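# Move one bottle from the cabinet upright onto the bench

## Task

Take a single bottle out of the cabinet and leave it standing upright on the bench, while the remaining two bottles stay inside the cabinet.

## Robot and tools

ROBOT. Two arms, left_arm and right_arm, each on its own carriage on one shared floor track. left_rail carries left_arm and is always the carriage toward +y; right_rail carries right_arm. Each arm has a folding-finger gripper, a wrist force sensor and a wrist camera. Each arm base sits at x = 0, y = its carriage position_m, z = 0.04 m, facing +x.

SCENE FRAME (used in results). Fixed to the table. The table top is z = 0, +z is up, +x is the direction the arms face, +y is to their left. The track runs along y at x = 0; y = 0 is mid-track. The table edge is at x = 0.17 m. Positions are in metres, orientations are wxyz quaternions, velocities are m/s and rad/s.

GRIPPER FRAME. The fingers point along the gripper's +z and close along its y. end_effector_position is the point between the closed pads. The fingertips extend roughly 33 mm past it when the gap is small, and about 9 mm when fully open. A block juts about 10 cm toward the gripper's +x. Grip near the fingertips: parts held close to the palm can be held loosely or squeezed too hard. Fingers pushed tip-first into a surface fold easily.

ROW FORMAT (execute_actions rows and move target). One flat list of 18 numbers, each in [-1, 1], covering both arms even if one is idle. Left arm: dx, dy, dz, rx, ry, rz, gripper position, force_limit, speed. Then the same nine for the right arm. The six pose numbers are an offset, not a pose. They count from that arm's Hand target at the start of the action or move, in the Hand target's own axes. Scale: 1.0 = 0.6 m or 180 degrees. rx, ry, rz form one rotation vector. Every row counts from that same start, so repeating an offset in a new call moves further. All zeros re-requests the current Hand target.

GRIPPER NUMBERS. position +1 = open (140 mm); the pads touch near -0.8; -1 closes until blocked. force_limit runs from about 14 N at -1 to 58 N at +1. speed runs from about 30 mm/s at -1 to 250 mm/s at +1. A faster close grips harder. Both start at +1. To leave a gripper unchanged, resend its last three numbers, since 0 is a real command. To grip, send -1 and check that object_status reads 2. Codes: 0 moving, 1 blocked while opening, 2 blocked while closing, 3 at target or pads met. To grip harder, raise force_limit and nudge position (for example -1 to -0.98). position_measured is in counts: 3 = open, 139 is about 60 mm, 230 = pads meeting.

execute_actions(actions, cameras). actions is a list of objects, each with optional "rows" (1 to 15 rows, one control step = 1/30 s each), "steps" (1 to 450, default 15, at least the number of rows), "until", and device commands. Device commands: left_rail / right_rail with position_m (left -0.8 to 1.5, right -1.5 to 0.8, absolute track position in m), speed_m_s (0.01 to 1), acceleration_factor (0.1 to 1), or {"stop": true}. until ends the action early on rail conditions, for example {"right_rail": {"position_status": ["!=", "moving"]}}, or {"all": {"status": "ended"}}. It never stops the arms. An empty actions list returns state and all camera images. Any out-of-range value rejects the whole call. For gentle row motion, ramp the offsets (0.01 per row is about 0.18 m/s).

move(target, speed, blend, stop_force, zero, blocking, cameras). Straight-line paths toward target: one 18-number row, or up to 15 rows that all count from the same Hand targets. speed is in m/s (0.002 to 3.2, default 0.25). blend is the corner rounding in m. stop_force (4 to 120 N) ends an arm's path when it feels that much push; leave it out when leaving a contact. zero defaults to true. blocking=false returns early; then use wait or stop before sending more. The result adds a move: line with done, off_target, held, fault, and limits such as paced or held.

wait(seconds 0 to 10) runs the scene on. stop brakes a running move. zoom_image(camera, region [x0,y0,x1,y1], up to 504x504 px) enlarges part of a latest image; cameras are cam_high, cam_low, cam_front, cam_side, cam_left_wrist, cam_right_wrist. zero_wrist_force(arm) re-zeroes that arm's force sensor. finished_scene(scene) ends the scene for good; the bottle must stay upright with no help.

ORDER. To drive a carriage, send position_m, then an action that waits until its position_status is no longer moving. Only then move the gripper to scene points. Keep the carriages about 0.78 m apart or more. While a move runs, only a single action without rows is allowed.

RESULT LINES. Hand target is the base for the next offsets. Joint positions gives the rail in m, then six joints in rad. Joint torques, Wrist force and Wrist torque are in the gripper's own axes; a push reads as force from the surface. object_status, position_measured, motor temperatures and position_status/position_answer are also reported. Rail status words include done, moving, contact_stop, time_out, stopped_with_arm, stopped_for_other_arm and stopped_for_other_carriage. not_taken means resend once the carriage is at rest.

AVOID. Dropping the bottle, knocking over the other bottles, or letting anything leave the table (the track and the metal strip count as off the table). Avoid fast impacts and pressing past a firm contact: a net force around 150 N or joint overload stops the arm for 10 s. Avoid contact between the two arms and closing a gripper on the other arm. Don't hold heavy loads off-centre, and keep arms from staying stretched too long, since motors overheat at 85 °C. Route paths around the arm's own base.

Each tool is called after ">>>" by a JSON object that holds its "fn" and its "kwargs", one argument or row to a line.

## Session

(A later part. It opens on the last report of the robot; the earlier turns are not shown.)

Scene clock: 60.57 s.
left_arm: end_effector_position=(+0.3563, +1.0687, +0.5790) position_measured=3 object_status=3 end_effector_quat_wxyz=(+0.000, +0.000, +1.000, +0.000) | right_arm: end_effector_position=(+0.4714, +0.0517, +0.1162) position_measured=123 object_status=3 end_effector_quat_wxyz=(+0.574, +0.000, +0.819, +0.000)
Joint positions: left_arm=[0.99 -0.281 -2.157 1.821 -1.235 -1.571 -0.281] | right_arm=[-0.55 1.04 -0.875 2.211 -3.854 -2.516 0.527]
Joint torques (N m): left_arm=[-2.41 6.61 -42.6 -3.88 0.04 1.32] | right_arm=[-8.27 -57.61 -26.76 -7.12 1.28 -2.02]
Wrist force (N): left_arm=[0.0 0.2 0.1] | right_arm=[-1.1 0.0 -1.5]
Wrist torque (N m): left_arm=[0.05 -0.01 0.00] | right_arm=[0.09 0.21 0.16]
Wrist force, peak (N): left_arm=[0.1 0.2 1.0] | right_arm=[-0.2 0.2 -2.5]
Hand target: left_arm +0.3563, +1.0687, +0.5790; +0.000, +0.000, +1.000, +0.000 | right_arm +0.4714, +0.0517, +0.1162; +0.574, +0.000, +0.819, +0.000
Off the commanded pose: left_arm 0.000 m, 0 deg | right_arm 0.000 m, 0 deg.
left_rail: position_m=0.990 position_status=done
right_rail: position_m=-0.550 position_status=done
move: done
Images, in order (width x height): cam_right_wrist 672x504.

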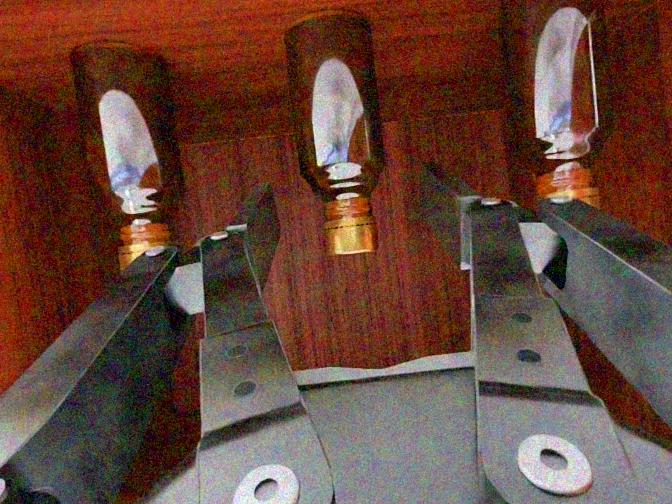

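>>> {"fn": "move", "kwargs": {
  "target": [0,0,0,0,0,0,1,1,1, -0.008,0.002,0.0024,0,0,0,0.05,-0.5,0],
  "speed": 0.05
}}

>>> {"fn": "execute_actions", "kwargs": {
  "actions": [
    {"rows":[[0,0,0,0,0,0,1,1,1, 0,0,0,0,0,0,-1,-0.5,-1]],"steps":110}
  ],
  "cameras": ["cam_right_wrist"]
}}

>>> {"fn": "zoom_image", "kwargs": {
  "camera": "cam_right_wrist",
  "region": [200, 50, 500, 300]
}}

Scene clock: 61.60 s.
left_arm: end_effector_position=(+0.3563, +1.0687, +0.5790) position_measured=3 object_status=3 end_effector_quat_wxyz=(+0.000, +0.000, +1.000, +0.000) | right_arm: end_effector_position=(+0.4743, +0.0529, +0.1201) position_measured=123 object_status=3 end_effector_quat_wxyz=(+0.574, +0.000, +0.819, +0.000)
Joint positions: left_arm=[0.99 -0.281 -2.157 1.821 -1.235 -1.571 -0.281] | right_arm=[-0.55 1.037 -0.881 2.208 -3.848 -2.514 0.524]
Joint torques (N m): left_arm=[-1.33 5.1 -43.07 -3.79 0 1.34] | right_arm=[-4.55 -79.2 -27.49 -1.12 0.73 -2.63]
Wrist force (N): left_arm=[0.1 0.0 0.5] | right_arm=[0.0 -0.1 -1.5]
Wrist torque (N m): left_arm=[0.01 -0.03 0.00] | right_arm=[0.09 -0.04 0.15]
Wrist force, peak (N): left_arm=[0.5 0.4 0.5] | right_arm=[-0.3 0.2 -2.2]
Hand target: left_arm +0.3563, +1.0687, +0.5790; +0.000, +0.000, +1.000, +0.000 | right_arm +0.4744, +0.0529, +0.1202; +0.574, +0.000, +0.819, +0.000
Off the commanded pose: left_arm 0.000 m, 0 deg | right_arm 0.000 m, 0 deg.
left_rail: position_m=0.990 position_status=done
right_rail: position_m=-0.550 position_status=done
move: done

Scene clock: 65.47 s.
left_arm: end_effector_position=(+0.3563, +1.0687, +0.5790) position_measured=3 object_status=3 end_effector_quat_wxyz=(+0.000, +0.000, +1.000, +0.000) | right_arm: end_effector_position=(+0.4744, +0.0529, +0.1202) position_measured=231 object_status=3 end_effector_quat_wxyz=(+0.574, +0.000, +0.819, +0.000)
Joint positions: left_arm=[0.99 -0.281 -2.157 1.821 -1.235 -1.571 -0.281] | right_arm=[-0.55 1.037 -0.882 2.208 -3.848 -2.513 0.524]
Joint torques (N m): left_arm=[-2.24 4.16 -42.93 -3.61 0.05 1.29] | right_arm=[-6.78 -83.84 -26.72 -0.78 0.69 -1.9]
Wrist force (N): left_arm=[-0.4 0.4 0.6] | right_arm=[-0.7 0.0 -1.7]
Wrist torque (N m): left_arm=[0.08 0.10 0.00] | right_arm=[0.12 0.15 0.15]
Wrist force, peak (N): left_arm=[-0.1 0.8 0.7] | right_arm=[0.0 -0.2 -2.6]
Hand target: left_arm +0.3563, +1.0687, +0.5790; +0.000, +0.000, +1.000, +0.000 | right_arm +0.4744, +0.0529, +0.1202; +0.574, +0.000, +0.819, +0.000
Off the commanded pose: left_arm 0.000 m, 0 deg | right_arm 0.000 m, 0 deg.
left_rail: position_m=0.990 position_status=done
right_rail: position_m=-0.550 position_status=done
Images, in order (width x height): cam_right_wrist 672x504.

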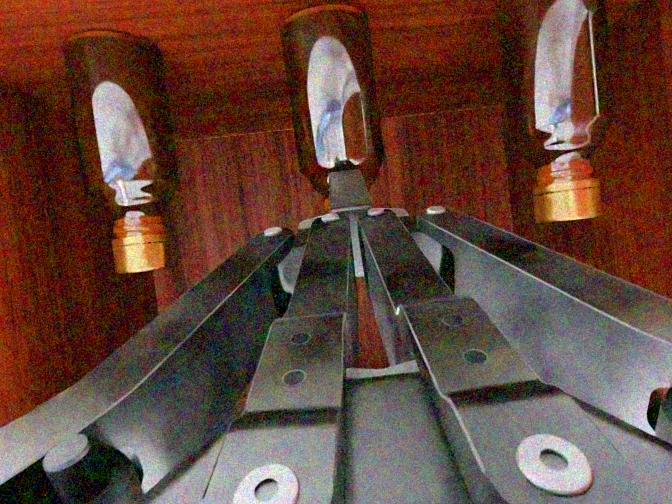

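Scaled by 1.680.

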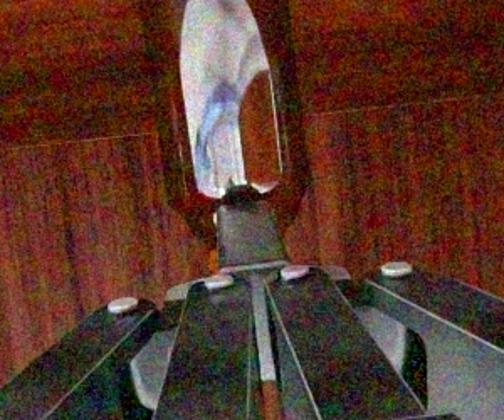

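>>> {"fn": "execute_actions", "kwargs": {
  "actions": [
    {"rows":[[0,0,0,0,0,0,1,1,1, 0,0,0,0,0,0,0.05,-0.5,-0.7]],"steps":45}
  ]
}}

>>> {"fn": "move", "kwargs": {
  "target": [0,0,0,0,0,0,1,1,1, -0.0114,0,0.0313,0,0,0,0.05,-0.5,-0.7],
  "speed": 0.05,
  "stop_force": 5,
  "cameras": ["cam_right_wrist"]
}}

>>> {"fn": "zoom_image", "kwargs": {
  "camera": "cam_right_wrist",
  "region": [200, 50, 500, 300]
}}

Scene clock: 68.03 s.
left_arm: end_effector_position=(+0.3563, +1.0687, +0.5790) position_measured=3 object_status=3 end_effector_quat_wxyz=(+0.000, +0.000, +1.000, +0.000) | right_arm: end_effector_position=(+0.4744, +0.0530, +0.1202) position_measured=123 object_status=3 end_effector_quat_wxyz=(+0.574, +0.000, +0.819, +0.000)
Joint positions: left_arm=[0.99 -0.281 -2.157 1.821 -1.235 -1.571 -0.281] | right_arm=[-0.55 1.037 -0.882 2.208 -3.848 -2.513 0.524]
Joint torques (N m): left_arm=[-0.51 6.02 -43.32 -3.51 -0.07 1.37] | right_arm=[-7.88 -82.34 -25.99 -0.51 0.66 -2.22]
Wrist force (N): left_arm=[0.0 0.1 0.3] | right_arm=[-0.8 0.3 -1.3]
Wrist torque (N m): left_arm=[0.02 0.00 -0.01] | right_arm=[0.18 0.13 0.15]
Wrist force, peak (N): left_arm=[0.4 0.6 -0.7] | right_arm=[-0.3 0.3 -2.6]
Hand target: left_arm +0.3563, +1.0687, +0.5790; +0.000, +0.000, +1.000, +0.000 | right_arm +0.4744, +0.0530, +0.1202; +0.574, +0.000, +0.819, +0.000
Off the commanded pose: left_arm 0.000 m, 0 deg | right_arm 0.000 m, 0 deg.
left_rail: position_m=0.990 position_status=done
right_rail: position_m=-0.550 position_status=done

Scene clock: 69.47 s.
left_arm: end_effector_position=(+0.3563, +1.0687, +0.5790) position_measured=3 object_status=3 end_effector_quat_wxyz=(+0.000, +0.000, +1.000, +0.000) | right_arm: end_effector_position=(+0.4944, +0.0529, +0.1202) position_measured=123 object_status=3 end_effector_quat_wxyz=(+0.574, +0.000, +0.819, +0.000)
Joint positions: left_arm=[0.99 -0.281 -2.157 1.821 -1.235 -1.571 -0.281] | right_arm=[-0.55 1.008 -0.875 2.193 -3.861 -2.49 0.497]
Joint torques (N m): left_arm=[-3.01 5.45 -43.76 -3.79 0 1.45] | right_arm=[-10.81 -55.46 -27.24 -7.61 0.79 -2.39]
Wrist force (N): left_arm=[0.2 0.1 0.0] | right_arm=[-0.6 0.1 -1.2]
Wrist torque (N m): left_arm=[0.02 -0.04 0.00] | right_arm=[0.12 0.08 0.15]
Wrist force, peak (N): left_arm=[0.7 0.4 1.0] | right_arm=[-0.6 0.5 -2.1]
Hand target: left_arm +0.3563, +1.0687, +0.5790; +0.000, +0.000, +1.000, +0.000 | right_arm +0.4944, +0.0529, +0.1202; +0.574, +0.000, +0.819, +0.000
Off the commanded pose: left_arm 0.000 m, 0 deg | right_arm 0.000 m, 0 deg.
left_rail: position_m=0.990 position_status=done
right_rail: position_m=-0.550 position_status=done
move: done
Images, in order (width x height): cam_right_wrist 672x504.

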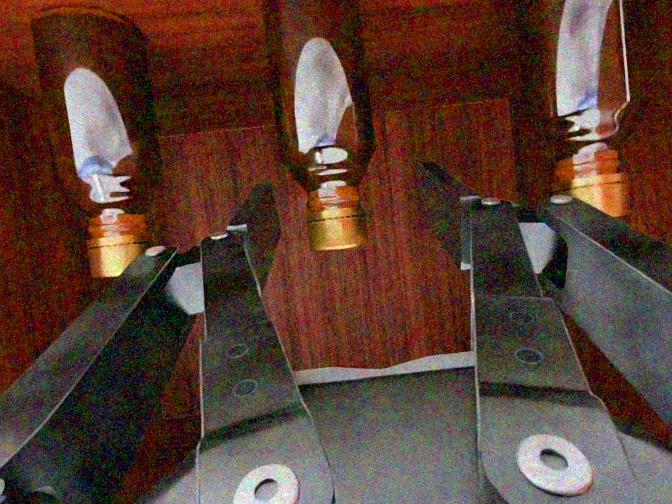

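Scaled by 1.680.

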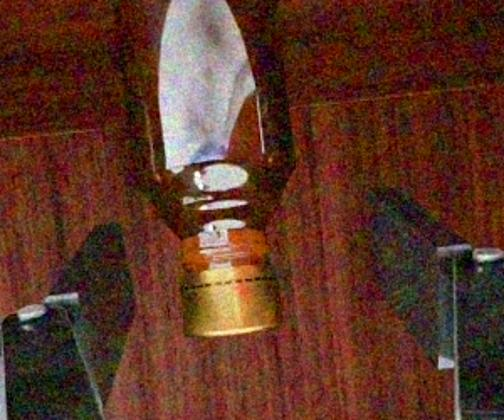

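>>> {"fn": "move", "kwargs": {
  "target": [0,0,0,0,0,0,1,1,1, -0.0028,-0.0065,0.0078,0,0,0,0.05,-0.5,-0.7],
  "speed": 0.05,
  "stop_force": 5
}}

>>> {"fn": "execute_actions", "kwargs": {
  "actions": [
    {"rows":[[0,0,0,0,0,0,1,1,1, 0,0,0,0,0,0,-1,-0.5,-1]],"steps":110}
  ],
  "cameras": ["cam_right_wrist","cam_front"]
}}

>>> {"fn": "zoom_image", "kwargs": {
  "camera": "cam_right_wrist",
  "region": [200, 50, 500, 300]
}}

Scene clock: 71.40 s.
left_arm: end_effector_position=(+0.3563, +1.0687, +0.5790) position_measured=3 object_status=3 end_effector_quat_wxyz=(+0.000, +0.000, +1.000, +0.000) | right_arm: end_effector_position=(+0.4993, +0.0490, +0.1202) position_measured=123 object_status=3 end_effector_quat_wxyz=(+0.574, +0.000, +0.819, +0.000)
Joint positions: left_arm=[0.99 -0.281 -2.157 1.821 -1.235 -1.571 -0.281] | right_arm=[-0.55 0.998 -0.875 2.196 -3.872 -2.482 0.487]
Joint torques (N m): left_arm=[-2.08 5.57 -43.06 -3.53 -0.09 1.3] | right_arm=[-9.72 -56.7 -7.11 -7.35 1.2 -2.38]
Wrist force (N): left_arm=[0.4 0.4 0.3] | right_arm=[-0.4 0.2 -1.5]
Wrist torque (N m): left_arm=[0.09 -0.09 0.00] | right_arm=[0.14 0.03 0.15]
Wrist force, peak (N): left_arm=[-0.4 0.1 0.9] | right_arm=[-0.5 -0.3 -2.4]
Hand target: left_arm +0.3563, +1.0687, +0.5790; +0.000, +0.000, +1.000, +0.000 | right_arm +0.4993, +0.0490, +0.1202; +0.574, +0.000, +0.819, +0.000
Off the commanded pose: left_arm 0.000 m, 0 deg | right_arm 0.000 m, 0 deg.
left_rail: position_m=0.990 position_status=done
right_rail: position_m=-0.550 position_status=done
move: done

Scene clock: 75.27 s.
left_arm: end_effector_position=(+0.3563, +1.0687, +0.5790) position_measured=3 object_status=3 end_effector_quat_wxyz=(+0.000, +0.000, +1.000, +0.000) | right_arm: end_effector_position=(+0.4993, +0.0490, +0.1202) position_measured=183 object_status=2 end_effector_quat_wxyz=(+0.574, +0.000, +0.819, +0.000)
Joint positions: left_arm=[0.99 -0.281 -2.157 1.821 -1.235 -1.571 -0.281] | right_arm=[-0.55 0.998 -0.875 2.196 -3.872 -2.482 0.487]
Joint torques (N m): left_arm=[-1.5 5.73 -43.21 -3.55 0.25 1.46] | right_arm=[11.42 -55.45 -9.95 2.9 9.74 1.53]
Wrist force (N): left_arm=[0.5 0.0 0.4] | right_arm=[-25.9 -13.2 -11.6]
Wrist torque (N m): left_arm=[0.00 -0.11 0.00] | right_arm=[0.57 -0.32 -0.53]
Wrist force, peak (N): left_arm=[-0.2 0.7 0.7] | right_arm=[-26.1 -13.4 -11.8]
Hand target: left_arm +0.3563, +1.0687, +0.5790; +0.000, +0.000, +1.000, +0.000 | right_arm +0.4993, +0.0490, +0.1202; +0.574, +0.000, +0.819, +0.000
Off the commanded pose: left_arm 0.000 m, 0 deg | right_arm 0.000 m, 0 deg.
left_rail: position_m=0.990 position_status=done
right_rail: position_m=-0.550 position_status=done
Images, in order (width x height): cam_front 672x504, cam_right_wrist 672x504.

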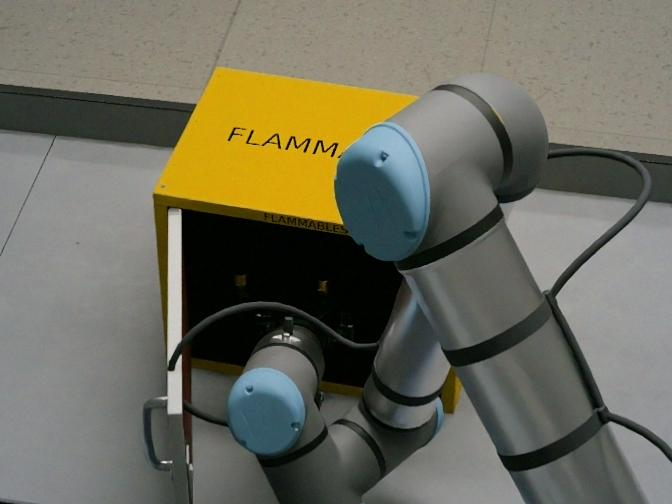

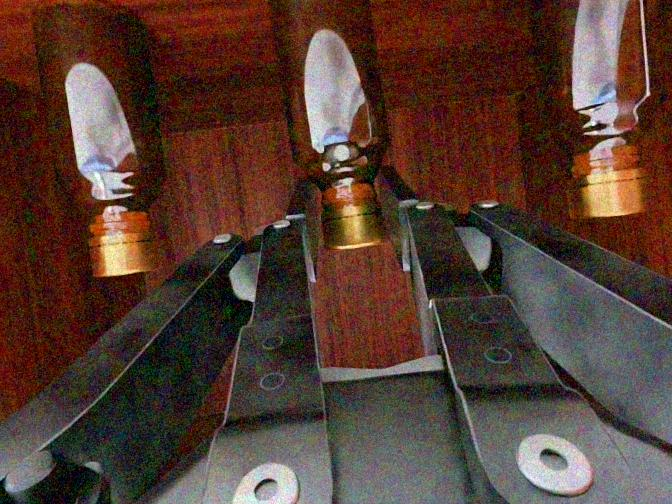

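Scaled by 1.680.

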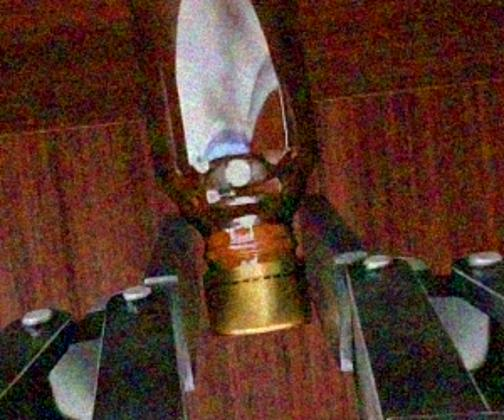

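>>> {"fn": "execute_actions", "kwargs": {
  "actions": [
    {"rows":[[0,0,0,0,0,0,1,1,1, 0,0,0,0,0,0,0.05,-0.5,-0.7]],"steps":45}
  ]
}}

>>> {"fn": "move", "kwargs": {
  "target": [
    [0,0,0,0,0,0,1,1,1, -0.0204,0,-0.0074,0,0,0,0.05,-0.5,-0.7],
    [0,0,0,0,0,0,1,1,1, -0.0272,0,0.0114,0,0,0,0.05,-0.5,-0.7]
  ],
  "speed": 0.05,
  "stop_force": 5,
  "cameras": ["cam_right_wrist"]
}}

>>> {"fn": "zoom_image", "kwargs": {
  "camera": "cam_right_wrist",
  "region": [200, 50, 500, 300]
}}

Scene clock: 78.43 s.
left_arm: end_effector_position=(+0.3563, +1.0687, +0.5790) position_measured=3 object_status=3 end_effector_quat_wxyz=(+0.000, +0.000, +1.000, +0.000) | right_arm: end_effector_position=(+0.4993, +0.0490, +0.1202) position_measured=123 object_status=3 end_effector_quat_wxyz=(+0.574, +0.000, +0.819, +0.000)
Joint positions: left_arm=[0.99 -0.281 -2.157 1.821 -1.235 -1.571 -0.281] | right_arm=[-0.55 0.998 -0.875 2.196 -3.872 -2.482 0.487]
Joint torques (N m): left_arm=[-3.66 5.37 -43.03 -3.6 0.04 1.39] | right_arm=[1.49 -60.29 -15.99 -7.18 -2.96 1.88]
Wrist force (N): left_arm=[-0.1 0.4 0.2] | right_arm=[-0.4 0.7 -1.6]
Wrist torque (N m): left_arm=[0.08 0.03 0.00] | right_arm=[0.25 0.03 0.15]
Wrist force, peak (N): left_arm=[0.3 1.0 0.8] | right_arm=[-26.3 -13.3 -11.8]
Hand target: left_arm +0.3563, +1.0687, +0.5790; +0.000, +0.000, +1.000, +0.000 | right_arm +0.4993, +0.0490, +0.1202; +0.574, +0.000, +0.819, +0.000
Off the commanded pose: left_arm 0.000 m, 0 deg | right_arm 0.000 m, 0 deg.
left_rail: position_m=0.990 position_status=done
right_rail: position_m=-0.550 position_status=done

Scene clock: 79.93 s.
left_arm: end_effector_position=(+0.3563, +1.0687, +0.5790) position_measured=3 object_status=3 end_effector_quat_wxyz=(+0.000, +0.000, +1.000, +0.000) | right_arm: end_effector_position=(+0.5113, +0.0490, +0.1332) position_measured=123 object_status=3 end_effector_quat_wxyz=(+0.574, +0.000, +0.819, +0.000)
Joint positions: left_arm=[0.99 -0.281 -2.157 1.821 -1.235 -1.571 -0.281] | right_arm=[-0.55 0.981 -0.896 2.19 -3.857 -2.468 0.472]
Joint torques (N m): left_arm=[-1.53 6.91 -43.13 -3.43 0.14 1.63] | right_arm=[-11.67 -54.4 -27.94 -7.17 0.9 -2.54]
Wrist force (N): left_arm=[-0.1 0.3 0.8] | right_arm=[-0.2 0.5 -1.5]
Wrist torque (N m): left_arm=[0.07 0.02 0.00] | right_arm=[0.20 -0.02 0.14]
Wrist force, peak (N): left_arm=[0.4 0.5 0.7] | right_arm=[-0.6 0.8 -2.9]
Hand target: left_arm +0.3563, +1.0687, +0.5790; +0.000, +0.000, +1.000, +0.000 | right_arm +0.5113, +0.0490, +0.1332; +0.574, +0.000, +0.819, +0.000
Off the commanded pose: left_arm 0.000 m, 0 deg | right_arm 0.000 m, 0 deg.
left_rail: position_m=0.990 position_status=done
right_rail: position_m=-0.550 position_status=done
move: done
Images, in order (width x height): cam_right_wrist 672x504.

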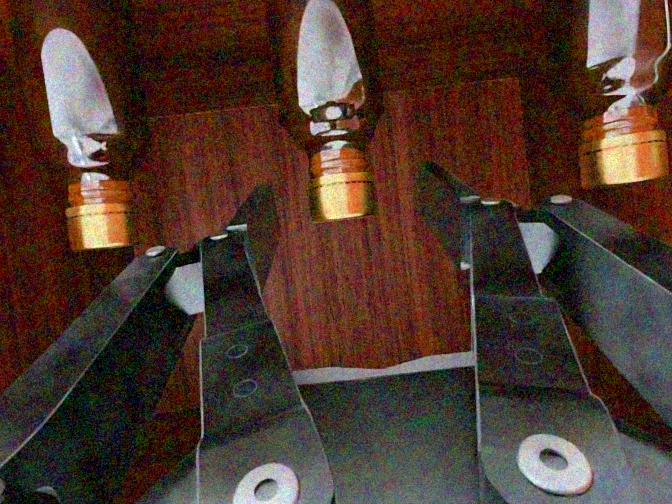

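Scaled by 1.680.

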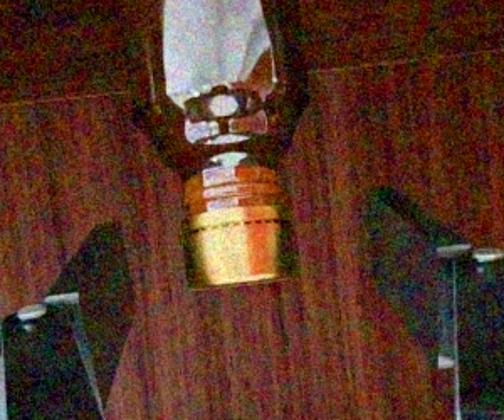

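>>> {"fn": "move", "kwargs": {
  "target": [0,0,0,0,0,0,1,1,1, 0.0124,-0.0017,-0.0097,0,0,0,0.05,-0.5,-0.7],
  "speed": 0.05
}}

>>> {"fn": "execute_actions", "kwargs": {
  "actions": [
    {"rows":[[0,0,0,0,0,0,1,1,1, 0,0,0,0,0,0,-1,-0.5,-1]],"steps":110}
  ],
  "cameras": ["cam_right_wrist"]
}}

>>> {"fn": "zoom_image", "kwargs": {
  "camera": "cam_right_wrist",
  "region": [200, 50, 500, 300]
}}

Scene clock: 81.50 s.
left_arm: end_effector_position=(+0.3563, +1.0687, +0.5790) position_measured=3 object_status=3 end_effector_quat_wxyz=(+0.000, +0.000, +1.000, +0.000) | right_arm: end_effector_position=(+0.5035, +0.0480, +0.1282) position_measured=123 object_status=3 end_effector_quat_wxyz=(+0.574, +0.000, +0.819, +0.000)
Joint positions: left_arm=[0.99 -0.281 -2.157 1.821 -1.235 -1.571 -0.281] | right_arm=[-0.55 0.991 -0.889 2.197 -3.863 -2.476 0.481]
Joint torques (N m): left_arm=[-2.53 6.95 -42.52 -3.35 -0.08 1.66] | right_arm=[2.53 -53.65 -6.99 -7.48 -3.5 2.97]
Wrist force (N): left_arm=[0.2 0.4 0.7] | right_arm=[0.4 1.4 -1.6]
Wrist torque (N m): left_arm=[0.08 -0.04 0.01] | right_arm=[0.39 -0.14 0.03]
Wrist force, peak (N): left_arm=[0.4 0.9 0.0] | right_arm=[-0.8 1.2 -2.2]
Hand target: left_arm +0.3563, +1.0687, +0.5790; +0.000, +0.000, +1.000, +0.000 | right_arm +0.5033, +0.0480, +0.1282; +0.574, +0.000, +0.819, +0.000
Off the commanded pose: left_arm 0.000 m, 0 deg | right_arm 0.000 m, 0 deg.
left_rail: position_m=0.990 position_status=done
right_rail: position_m=-0.550 position_status=done
move: done

Scene clock: 85.37 s.
left_arm: end_effector_position=(+0.3563, +1.0687, +0.5790) position_measured=3 object_status=3 end_effector_quat_wxyz=(+0.000, +0.000, +1.000, +0.000) | right_arm: end_effector_position=(+0.5033, +0.0480, +0.1282) position_measured=187 object_status=2 end_effector_quat_wxyz=(+0.574, +0.000, +0.819, +0.000)
Joint positions: left_arm=[0.99 -0.281 -2.157 1.821 -1.235 -1.571 -0.281] | right_arm=[-0.55 0.991 -0.889 2.197 -3.863 -2.476 0.481]
Joint torques (N m): left_arm=[-1.61 7.75 -43.17 -3.29 0.11 1.61] | right_arm=[4.74 -74.08 -16.78 -5.61 0.94 2.43]
Wrist force (N): left_arm=[0.4 0.4 0.9] | right_arm=[2.0 0.6 -1.0]
Wrist torque (N m): left_arm=[0.09 -0.09 -0.01] | right_arm=[0.21 -0.01 0.04]
Wrist force, peak (N): left_arm=[0.3 0.4 1.0] | right_arm=[2.4 1.2 -1.3]
Hand target: left_arm +0.3563, +1.0687, +0.5790; +0.000, +0.000, +1.000, +0.000 | right_arm +0.5033, +0.0480, +0.1282; +0.574, +0.000, +0.819, +0.000
Off the commanded pose: left_arm 0.000 m, 0 deg | right_arm 0.000 m, 0 deg.
left_rail: position_m=0.990 position_status=done
right_rail: position_m=-0.550 position_status=done
Images, in order (width x height): cam_right_wrist 672x504.

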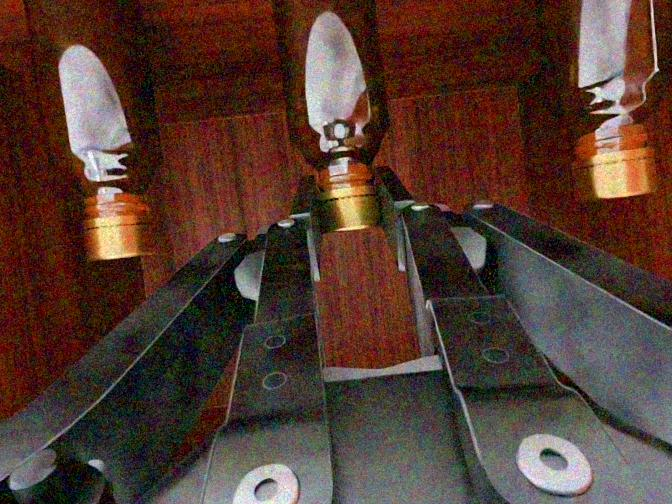

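Scaled by 1.680.

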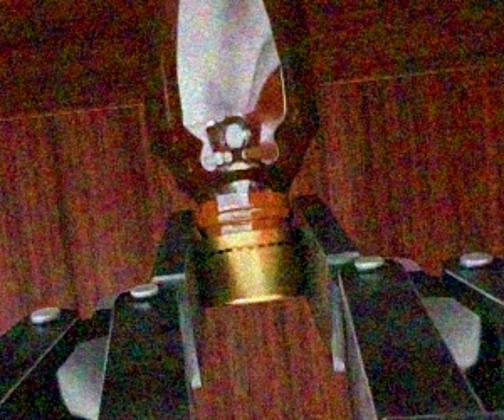

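>>> {"fn": "move", "kwargs": {
  "target": [0,0,0,0,0,0,1,1,1, -0.0313,0,-0.0114,0,0,0,-1,-0.5,-1],
  "speed": 0.05,
  "cameras": ["cam_right_wrist"]
}}

>>> {"fn": "zoom_image", "kwargs": {
  "camera": "cam_right_wrist",
  "region": [200, 0, 500, 250]
}}

Scene clock: 86.50 s.
left_arm: end_effector_position=(+0.3563, +1.0687, +0.5790) position_measured=3 object_status=3 end_effector_quat_wxyz=(+0.000, +0.000, +1.000, +0.000) | right_arm: end_effector_position=(+0.5033, +0.0480, +0.1481) position_measured=187 object_status=2 end_effector_quat_wxyz=(+0.574, +0.000, +0.819, +0.000)
Joint positions: left_arm=[0.99 -0.281 -2.157 1.821 -1.235 -1.571 -0.281] | right_arm=[-0.55 0.991 -0.928 2.202 -3.829 -2.476 0.481]
Joint torques (N m): left_arm=[-2.86 6.7 -42.53 -3.44 -0.03 1.58] | right_arm=[6.51 -88.99 -8.82 -1.03 -1.43 1.81]
Wrist force (N): left_arm=[0.2 0.5 0.5] | right_arm=[2.1 0.6 -0.8]
Wrist torque (N m): left_arm=[0.11 -0.05 0.00] | right_arm=[0.23 0.08 0.02]
Wrist force, peak (N): left_arm=[0.6 0.5 0.5] | right_arm=[3.4 0.4 -0.9]
Hand target: left_arm +0.3563, +1.0687, +0.5790; +0.000, +0.000, +1.000, +0.000 | right_arm +0.5033, +0.0480, +0.1482; +0.574, +0.000, +0.819, +0.000
Off the commanded pose: left_arm 0.000 m, 0 deg | right_arm 0.000 m, 0 deg.
left_rail: position_m=0.990 position_status=done
right_rail: position_m=-0.550 position_status=done
move: done
Images, in order (width x height): cam_right_wrist 672x504.

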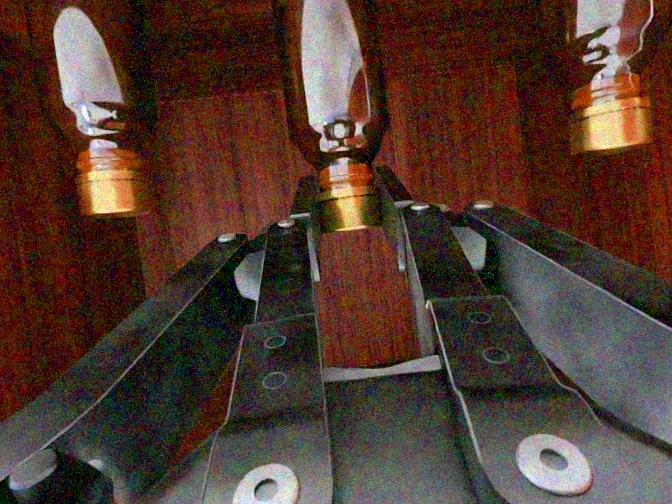

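Scaled by 1.680.

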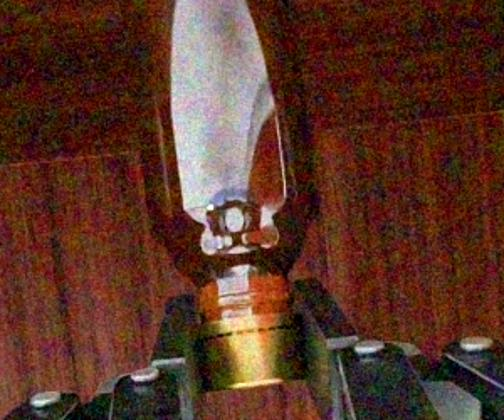

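>>> {"fn": "move", "kwargs": {
  "target": [
    [0,0,0,0,0,0,1,1,1, 0.057,0,-0.1567,0,0,0,-1,-0.5,-1],
    [0,0,0,0,0,0,1,1,1, 0.1385,-0.13,-0.3807,0,0,0,-1,-0.5,-1]
  ],
  "speed": 0.12,
  "blend": 0.02,
  "cameras": ["cam_right_wrist","cam_front","cam_high","cam_side"]
}}

Scene clock: 89.90 s.
left_arm: end_effector_position=(+0.3563, +1.0687, +0.5790) position_measured=3 object_status=3 end_effector_quat_wxyz=(+0.000, +0.000, +1.000, +0.000) | right_arm: end_effector_position=(+0.2603, -0.0299, +0.1481) position_measured=187 object_status=2 end_effector_quat_wxyz=(+0.574, +0.000, +0.819, +0.000)
Joint positions: left_arm=[0.99 -0.281 -2.157 1.821 -1.235 -1.571 -0.281] | right_arm=[-0.55 1.346 -1.088 2.47 -3.502 -2.73 0.982]
Joint torques (N m): left_arm=[-2.24 7.89 -43.24 -3.46 0.16 1.74] | right_arm=[7.83 -71.24 -4.38 -1.64 -5.31 2.77]
Wrist force (N): left_arm=[0.2 0.3 0.2] | right_arm=[1.9 0.2 -0.3]
Wrist torque (N m): left_arm=[0.07 -0.03 0.00] | right_arm=[0.11 0.13 0.01]
Wrist force, peak (N): left_arm=[0.0 0.6 0.8] | right_arm=[3.3 -0.6 -2.0]
Hand target: left_arm +0.3563, +1.0687, +0.5790; +0.000, +0.000, +1.000, +0.000 | right_arm +0.2602, -0.0299, +0.1481; +0.574, +0.000, +0.819, +0.000
Off the commanded pose: left_arm 0.000 m, 0 deg | right_arm 0.000 m, 0 deg.
left_rail: position_m=0.990 position_status=done
right_rail: position_m=-0.550 position_status=done
move: done
Images, in order (width x height): cam_high 672x504, cam_front 672x504, cam_side 672x504, cam_right_wrist 672x504.

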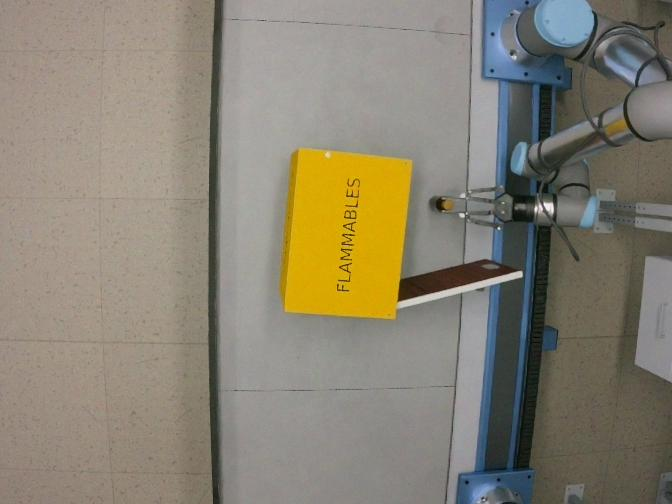

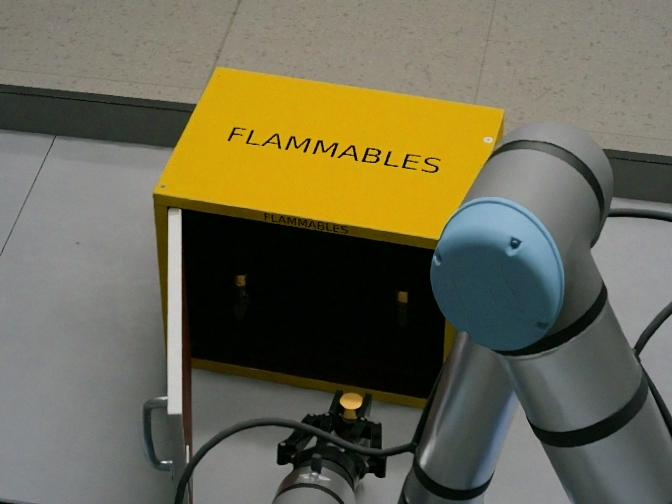

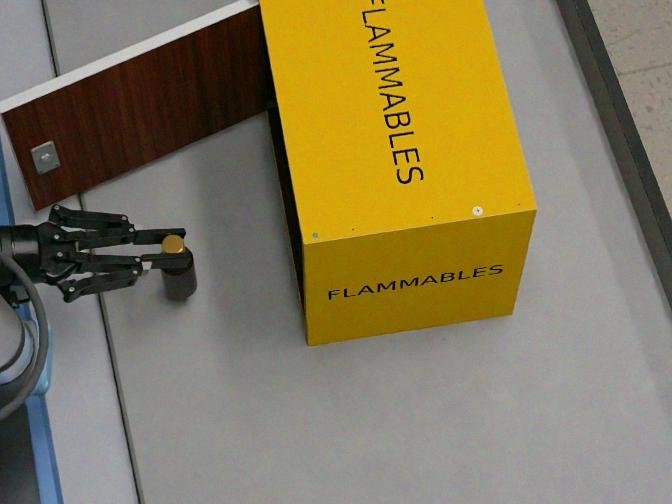

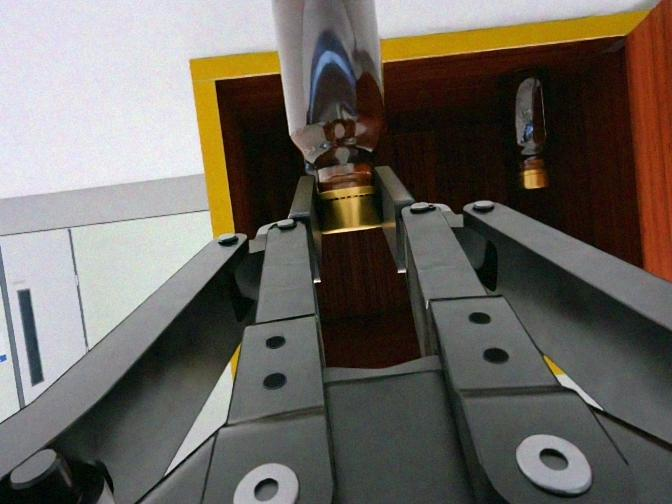

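>>> {"fn": "move", "kwargs": {
  "target": [
    [0,0,0,0,0,0,1,1,1, 0.0423,0,0.0154,0,0,0,-1,-0.5,-1],
    [0,0,0,0,0,0,1,1,1, 0.0783,0,0.0285,0,0,0,-1,-0.5,-1]
  ],
  "speed": [0.05,0.015],
  "stop_force": 4,
  "cameras": ["cam_right_wrist","cam_side"]
}}

>>> {"fn": "zoom_image", "kwargs": {
  "camera": "cam_side",
  "region": [50, 170, 302, 360]
}}

Scene clock: 92.73 s.
left_arm: end_effector_position=(+0.3563, +1.0687, +0.5790) position_measured=3 object_status=3 end_effector_quat_wxyz=(+0.000, +0.000, +1.000, +0.000) | right_arm: end_effector_position=(+0.2602, -0.0299, +0.1099) position_measured=187 object_status=2 end_effector_quat_wxyz=(+0.574, +0.000, +0.819, +0.000)
Joint positions: left_arm=[0.99 -0.281 -2.157 1.821 -1.235 -1.571 -0.281] | right_arm=[-0.55 1.346 -0.989 2.464 -3.594 -2.73 0.982]
Joint torques (N m): left_arm=[-1.75 6.26 -42.56 -3.38 0.05 1.89] | right_arm=[-2.09 -75.09 -0.33 -1.17 -1.27 0.62]
Wrist force (N): left_arm=[0.3 0.3 0.1] | right_arm=[1.8 0.3 -0.6]
Wrist torque (N m): left_arm=[0.07 -0.06 -0.01] | right_arm=[0.14 0.17 0.12]
Wrist force, peak (N): left_arm=[-0.2 0.0 1.0] | right_arm=[-10.0 0.8 -5.5]
Hand target: left_arm +0.3563, +1.0687, +0.5790; +0.000, +0.000, +1.000, +0.000 | right_arm +0.2602, -0.0299, +0.1099; +0.574, +0.000, +0.819, +0.000 (not the last commanded pose)
Off the commanded pose: left_arm 0.000 m, 0 deg | right_arm 0.012 m, 0 deg.
left_rail: position_m=0.990 position_status=done
right_rail: position_m=-0.550 position_status=done
move: contact (right_arm); path passed 1 of 2 targets
Images, in order (width x height): cam_side 672x504, cam_right_wrist 672x504.

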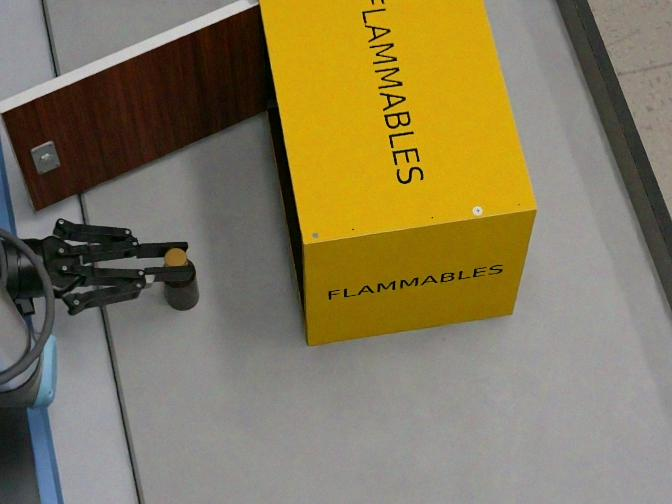

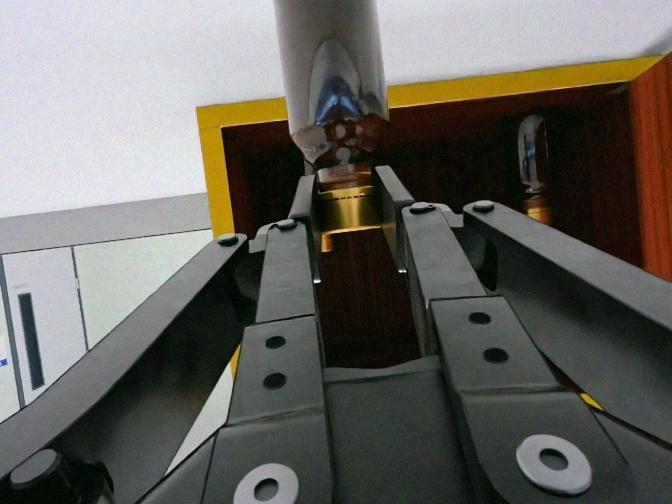

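Scaled by 2.000.

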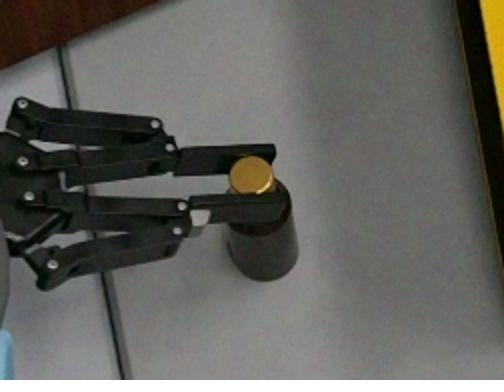

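>>> {"fn": "execute_actions", "kwargs": {
  "actions": [
    {"rows":[[0,0,0,0,0,0,1,1,1, 0.0016,0,0.0006,0,0,0,-1,-0.5,-1]],"steps":15},
    {"rows":[[0,0,0,0,0,0,1,1,1, 0,0,0,0,0,0,0.05,-0.5,-1]],"steps":60}
  ],
  "cameras": ["cam_right_wrist","cam_side"]
}}

>>> {"fn": "move", "kwargs": {
  "target": [0,0,0,0,0,0,1,1,1, 0.057,0,-0.1567,0,0,0,0.05,-0.5,-1],
  "speed": 0.1,
  "cameras": ["all"]
}}

Scene clock: 95.83 s.
left_arm: end_effector_position=(+0.3563, +1.0687, +0.5790) position_measured=3 object_status=3 end_effector_quat_wxyz=(+0.000, +0.000, +1.000, +0.000) | right_arm: end_effector_position=(+0.2602, -0.0299, +0.1089) position_measured=123 object_status=3 end_effector_quat_wxyz=(+0.574, +0.000, +0.819, +0.000)
Joint positions: left_arm=[0.99 -0.281 -2.157 1.821 -1.235 -1.571 -0.281] | right_arm=[-0.55 1.346 -0.986 2.463 -3.596 -2.73 0.982]
Joint torques (N m): left_arm=[-2.83 8 -42.2 -3.35 0.31 1.72] | right_arm=[-7.27 -65.86 -20.29 -5.7 -4.76 -2.6]
Wrist force (N): left_arm=[-0.5 0.0 0.0] | right_arm=[0.0 0.0 -1.5]
Wrist torque (N m): left_arm=[0.00 0.11 0.00] | right_arm=[0.08 -0.01 0.13]
Wrist force, peak (N): left_arm=[0.1 0.9 0.7] | right_arm=[-17.2 3.0 -8.7]
Hand target: left_arm +0.3563, +1.0687, +0.5790; +0.000, +0.000, +1.000, +0.000 | right_arm +0.2602, -0.0299, +0.1089; +0.574, +0.000, +0.819, +0.000
Off the commanded pose: left_arm 0.000 m, 0 deg | right_arm 0.000 m, 0 deg.
left_rail: position_m=0.990 position_status=done
right_rail: position_m=-0.550 position_status=done
Images, in order (width x height): cam_side 672x504, cam_right_wrist 672x504.

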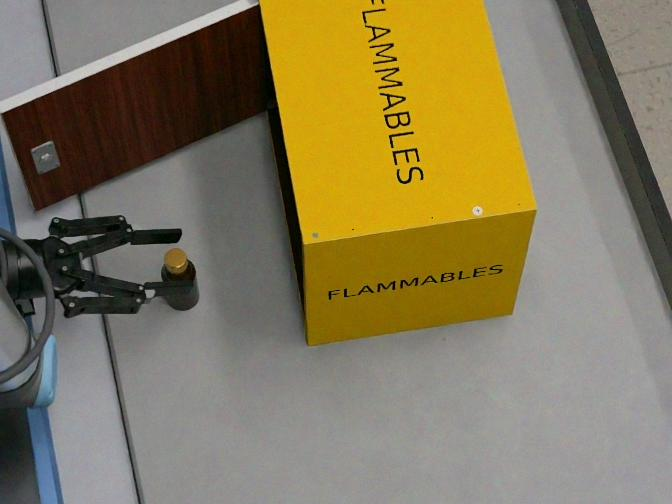

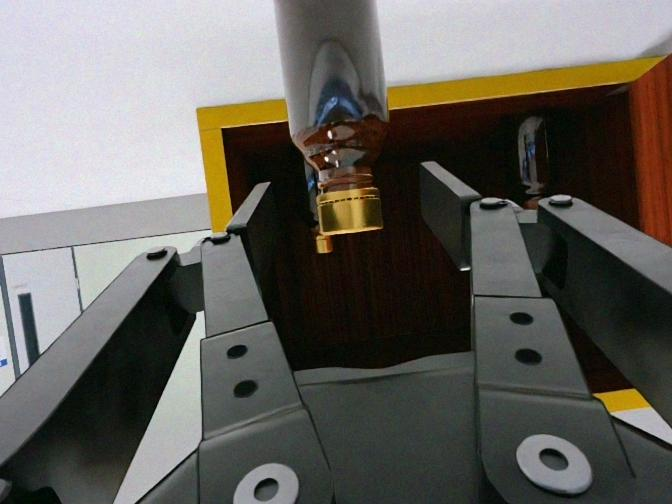

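Scene clock: 97.63 s.
left_arm: end_effector_position=(+0.3563, +1.0687, +0.5790) position_measured=3 object_status=3 end_effector_quat_wxyz=(+0.000, +0.000, +1.000, +0.000) | right_arm: end_effector_position=(+0.1602, -0.0299, +0.1088) position_measured=123 object_status=3 end_effector_quat_wxyz=(+0.574, +0.000, +0.819, +0.000)
Joint positions: left_arm=[0.99 -0.281 -2.157 1.821 -1.235 -1.571 -0.281] | right_arm=[-0.55 1.543 -1.122 2.463 -2.987 -2.792 1.491]
Joint torques (N m): left_arm=[-2.31 8.93 -43.08 -3.18 0 1.82] | right_arm=[5.01 -67.4 -27.18 -1.2 -0.45 2.37]
Wrist force (N): left_arm=[-0.2 0.0 0.6] | right_arm=[-0.1 -0.1 -1.4]
Wrist torque (N m): left_arm=[0.00 0.06 0.00] | right_arm=[0.05 -0.01 0.02]
Wrist force, peak (N): left_arm=[0.3 0.1 0.9] | right_arm=[0.1 0.0 -2.6]
Hand target: left_arm +0.3563, +1.0687, +0.5790; +0.000, +0.000, +1.000, +0.000 | right_arm +0.1602, -0.0299, +0.1088; +0.574, +0.000, +0.819, +0.000
Off the commanded pose: left_arm 0.000 m, 0 deg | right_arm 0.000 m, 0 deg.
left_rail: position_m=0.990 position_status=done
right_rail: position_m=-0.550 position_status=done
move: done

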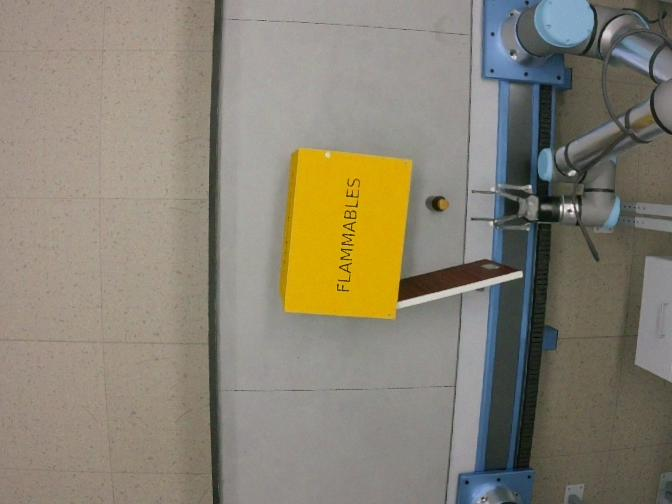

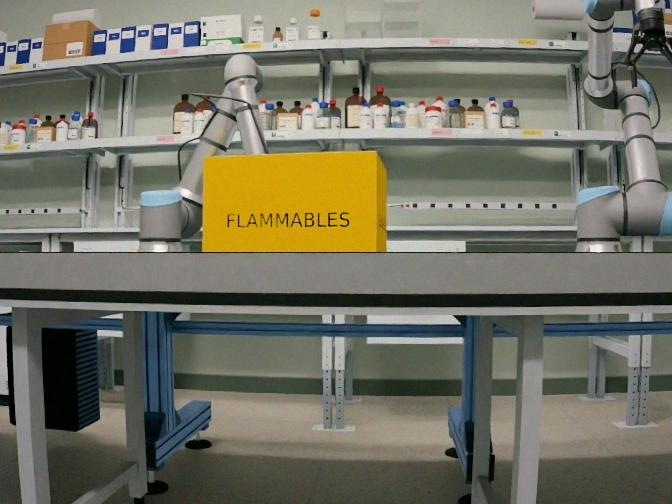

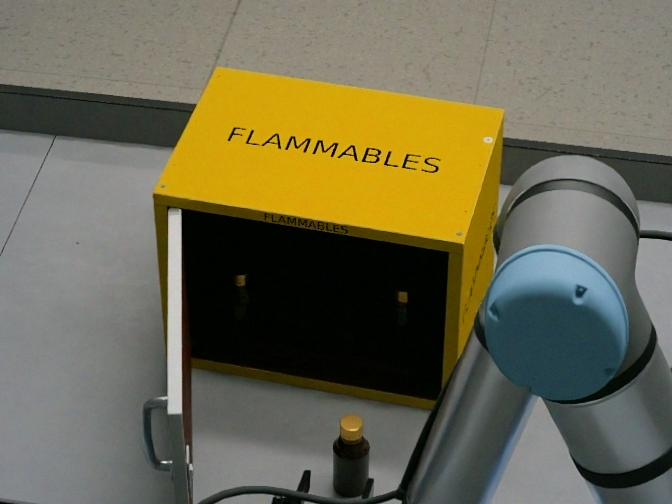

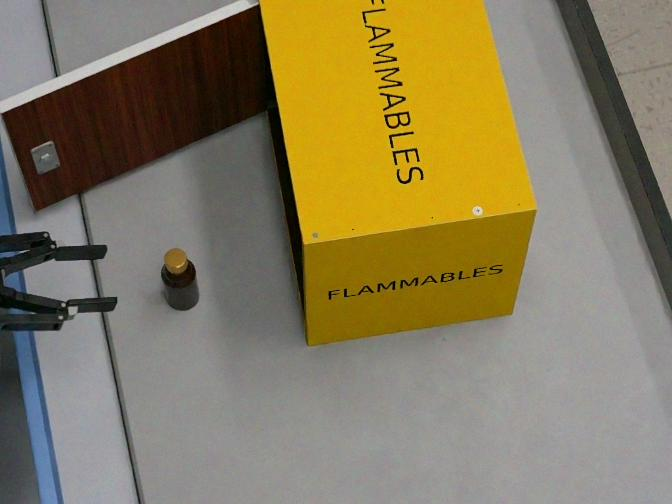

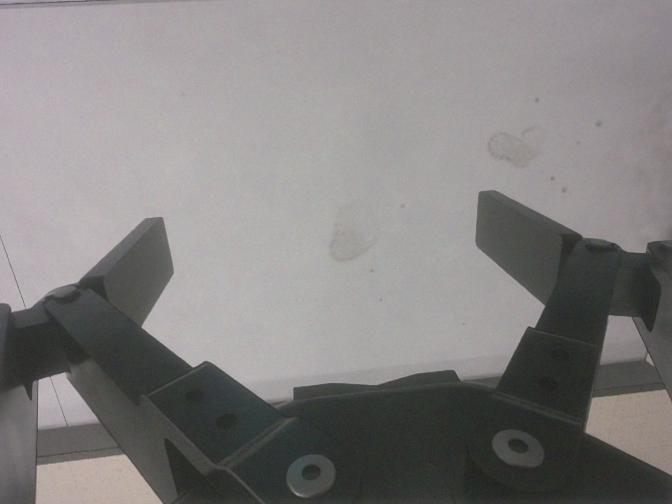

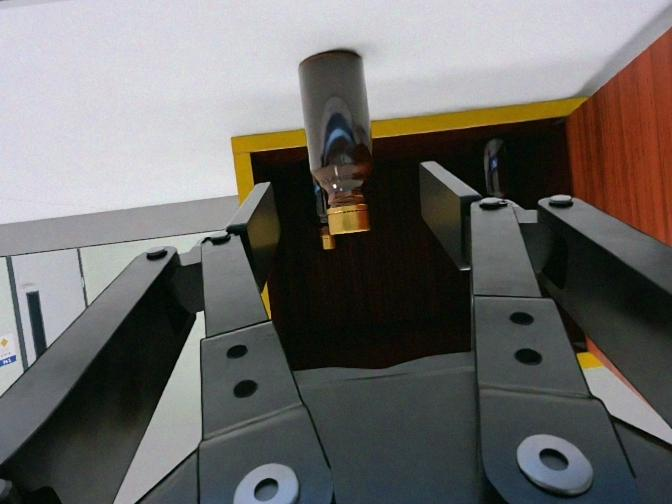

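>>> {"fn": "move", "kwargs": {
  "target": [0,0,0,0,0,0,1,1,1, -0.057,0.001,0.1567,0,0,0,0.05,-0.5,-1],
  "speed": 0.1
}}

>>> {"fn": "execute_actions", "kwargs": {
  "actions": [
    {"rows":[[0,0,0,0,0,0,1,1,1, 0,0,0,0,0,0,-1,-0.5,-1]],"steps":110}
  ]
}}

>>> {"fn": "move", "kwargs": {
  "target": [0,0,0,0,0,0,1,1,1, -0.047,0,-0.0171,0,0,0,-1,-0.5,-1],
  "speed": 0.06,
  "cameras": ["cam_side"]
}}

Scene clock: 99.77 s.
left_arm: end_effector_position=(+0.3563, +1.0687, +0.5790) position_measured=3 object_status=3 end_effector_quat_wxyz=(+0.000, +0.000, +1.000, +0.000) | right_arm: end_effector_position=(+0.2602, -0.0292, +0.1089) position_measured=123 object_status=3 end_effector_quat_wxyz=(+0.574, +0.000, +0.819, +0.000)
Joint positions: left_arm=[0.99 -0.281 -2.157 1.821 -1.235 -1.571 -0.281] | right_arm=[-0.55 1.347 -0.987 2.462 -3.594 -2.73 0.983]
Joint torques (N m): left_arm=[-1.46 7.62 -42.61 -3.1 -0.03 1.86] | right_arm=[-11.08 -41.4 -2.07 -8.16 0.05 -1.69]
Wrist force (N): left_arm=[0.3 0.2 0.7] | right_arm=[0.1 -0.2 -1.3]
Wrist torque (N m): left_arm=[0.04 -0.06 0.01] | right_arm=[0.04 -0.04 0.13]
Wrist force, peak (N): left_arm=[-0.2 0.4 1.0] | right_arm=[0.0 -0.2 -2.7]
Hand target: left_arm +0.3563, +1.0687, +0.5790; +0.000, +0.000, +1.000, +0.000 | right_arm +0.2602, -0.0293, +0.1089; +0.574, +0.000, +0.819, +0.000
Off the commanded pose: left_arm 0.000 m, 0 deg | right_arm 0.000 m, 0 deg.
left_rail: position_m=0.990 position_status=done
right_rail: position_m=-0.550 position_status=done
move: done

Scene clock: 103.63 s.
left_arm: end_effector_position=(+0.3563, +1.0687, +0.5790) position_measured=3 object_status=3 end_effector_quat_wxyz=(+0.000, +0.000, +1.000, +0.000) | right_arm: end_effector_position=(+0.2602, -0.0293, +0.1089) position_measured=187 object_status=2 end_effector_quat_wxyz=(+0.574, +0.000, +0.819, +0.000)
Joint positions: left_arm=[0.99 -0.281 -2.157 1.821 -1.235 -1.571 -0.281] | right_arm=[-0.55 1.347 -0.986 2.462 -3.595 -2.73 0.983]
Joint torques (N m): left_arm=[-1.13 7.69 -42.44 -2.97 -0.12 2.07] | right_arm=[-8.14 -43.9 -5.87 -5.12 -1.51 -2.82]
Wrist force (N): left_arm=[0.3 0.3 0.5] | right_arm=[-1.4 0.1 -2.3]
Wrist torque (N m): left_arm=[0.07 -0.06 0.00] | right_arm=[0.12 0.03 0.15]
Wrist force, peak (N): left_arm=[0.3 0.8 0.6] | right_arm=[-1.3 -0.2 -2.8]
Hand target: left_arm +0.3563, +1.0687, +0.5790; +0.000, +0.000, +1.000, +0.000 | right_arm +0.2602, -0.0293, +0.1089; +0.574, +0.000, +0.819, +0.000
Off the commanded pose: left_arm 0.000 m, 0 deg | right_arm 0.000 m, 0 deg.
left_rail: position_m=0.990 position_status=done
right_rail: position_m=-0.550 position_status=done

Scene clock: 104.63 s.
left_arm: end_effector_position=(+0.3563, +1.0687, +0.5790) position_measured=3 object_status=3 end_effector_quat_wxyz=(+0.000, +0.000, +1.000, +0.000) | right_arm: end_effector_position=(+0.2603, -0.0293, +0.1388) position_measured=187 object_status=2 end_effector_quat_wxyz=(+0.574, +0.000, +0.819, +0.000)
Joint positions: left_arm=[0.99 -0.281 -2.157 1.821 -1.235 -1.571 -0.281] | right_arm=[-0.55 1.347 -1.064 2.468 -3.523 -2.73 0.983]
Joint torques (N m): left_arm=[-2.7 7.5 -43.09 -3.16 -0.06 2.16] | right_arm=[3.02 -68.12 -4.82 -0.98 -3.44 2.69]
Wrist force (N): left_arm=[0.3 0.0 1.2] | right_arm=[2.5 0.1 -0.4]
Wrist torque (N m): left_arm=[0.00 -0.07 0.00] | right_arm=[0.09 0.01 0.01]
Wrist force, peak (N): left_arm=[0.3 0.0 1.2] | right_arm=[3.6 0.4 -0.2]
Hand target: left_arm +0.3563, +1.0687, +0.5790; +0.000, +0.000, +1.000, +0.000 | right_arm +0.2602, -0.0293, +0.1389; +0.574, +0.000, +0.819, +0.000
Off the commanded pose: left_arm 0.000 m, 0 deg | right_arm 0.000 m, 0 deg.
left_rail: position_m=0.990 position_status=done
right_rail: position_m=-0.550 position_status=done
move: done
Images, in order (width x height): cam_side 672x504.

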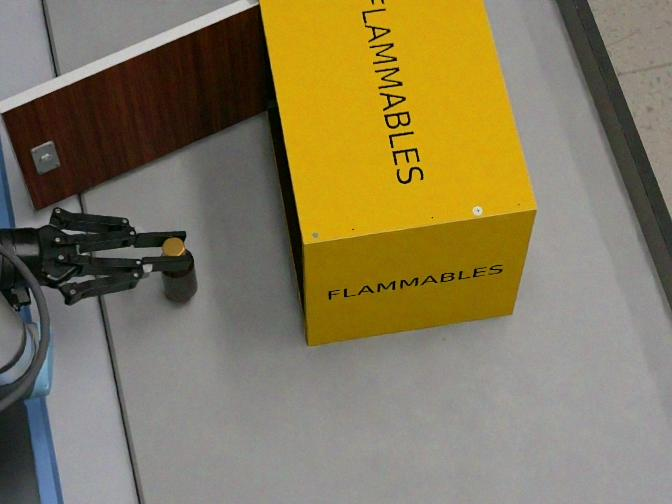

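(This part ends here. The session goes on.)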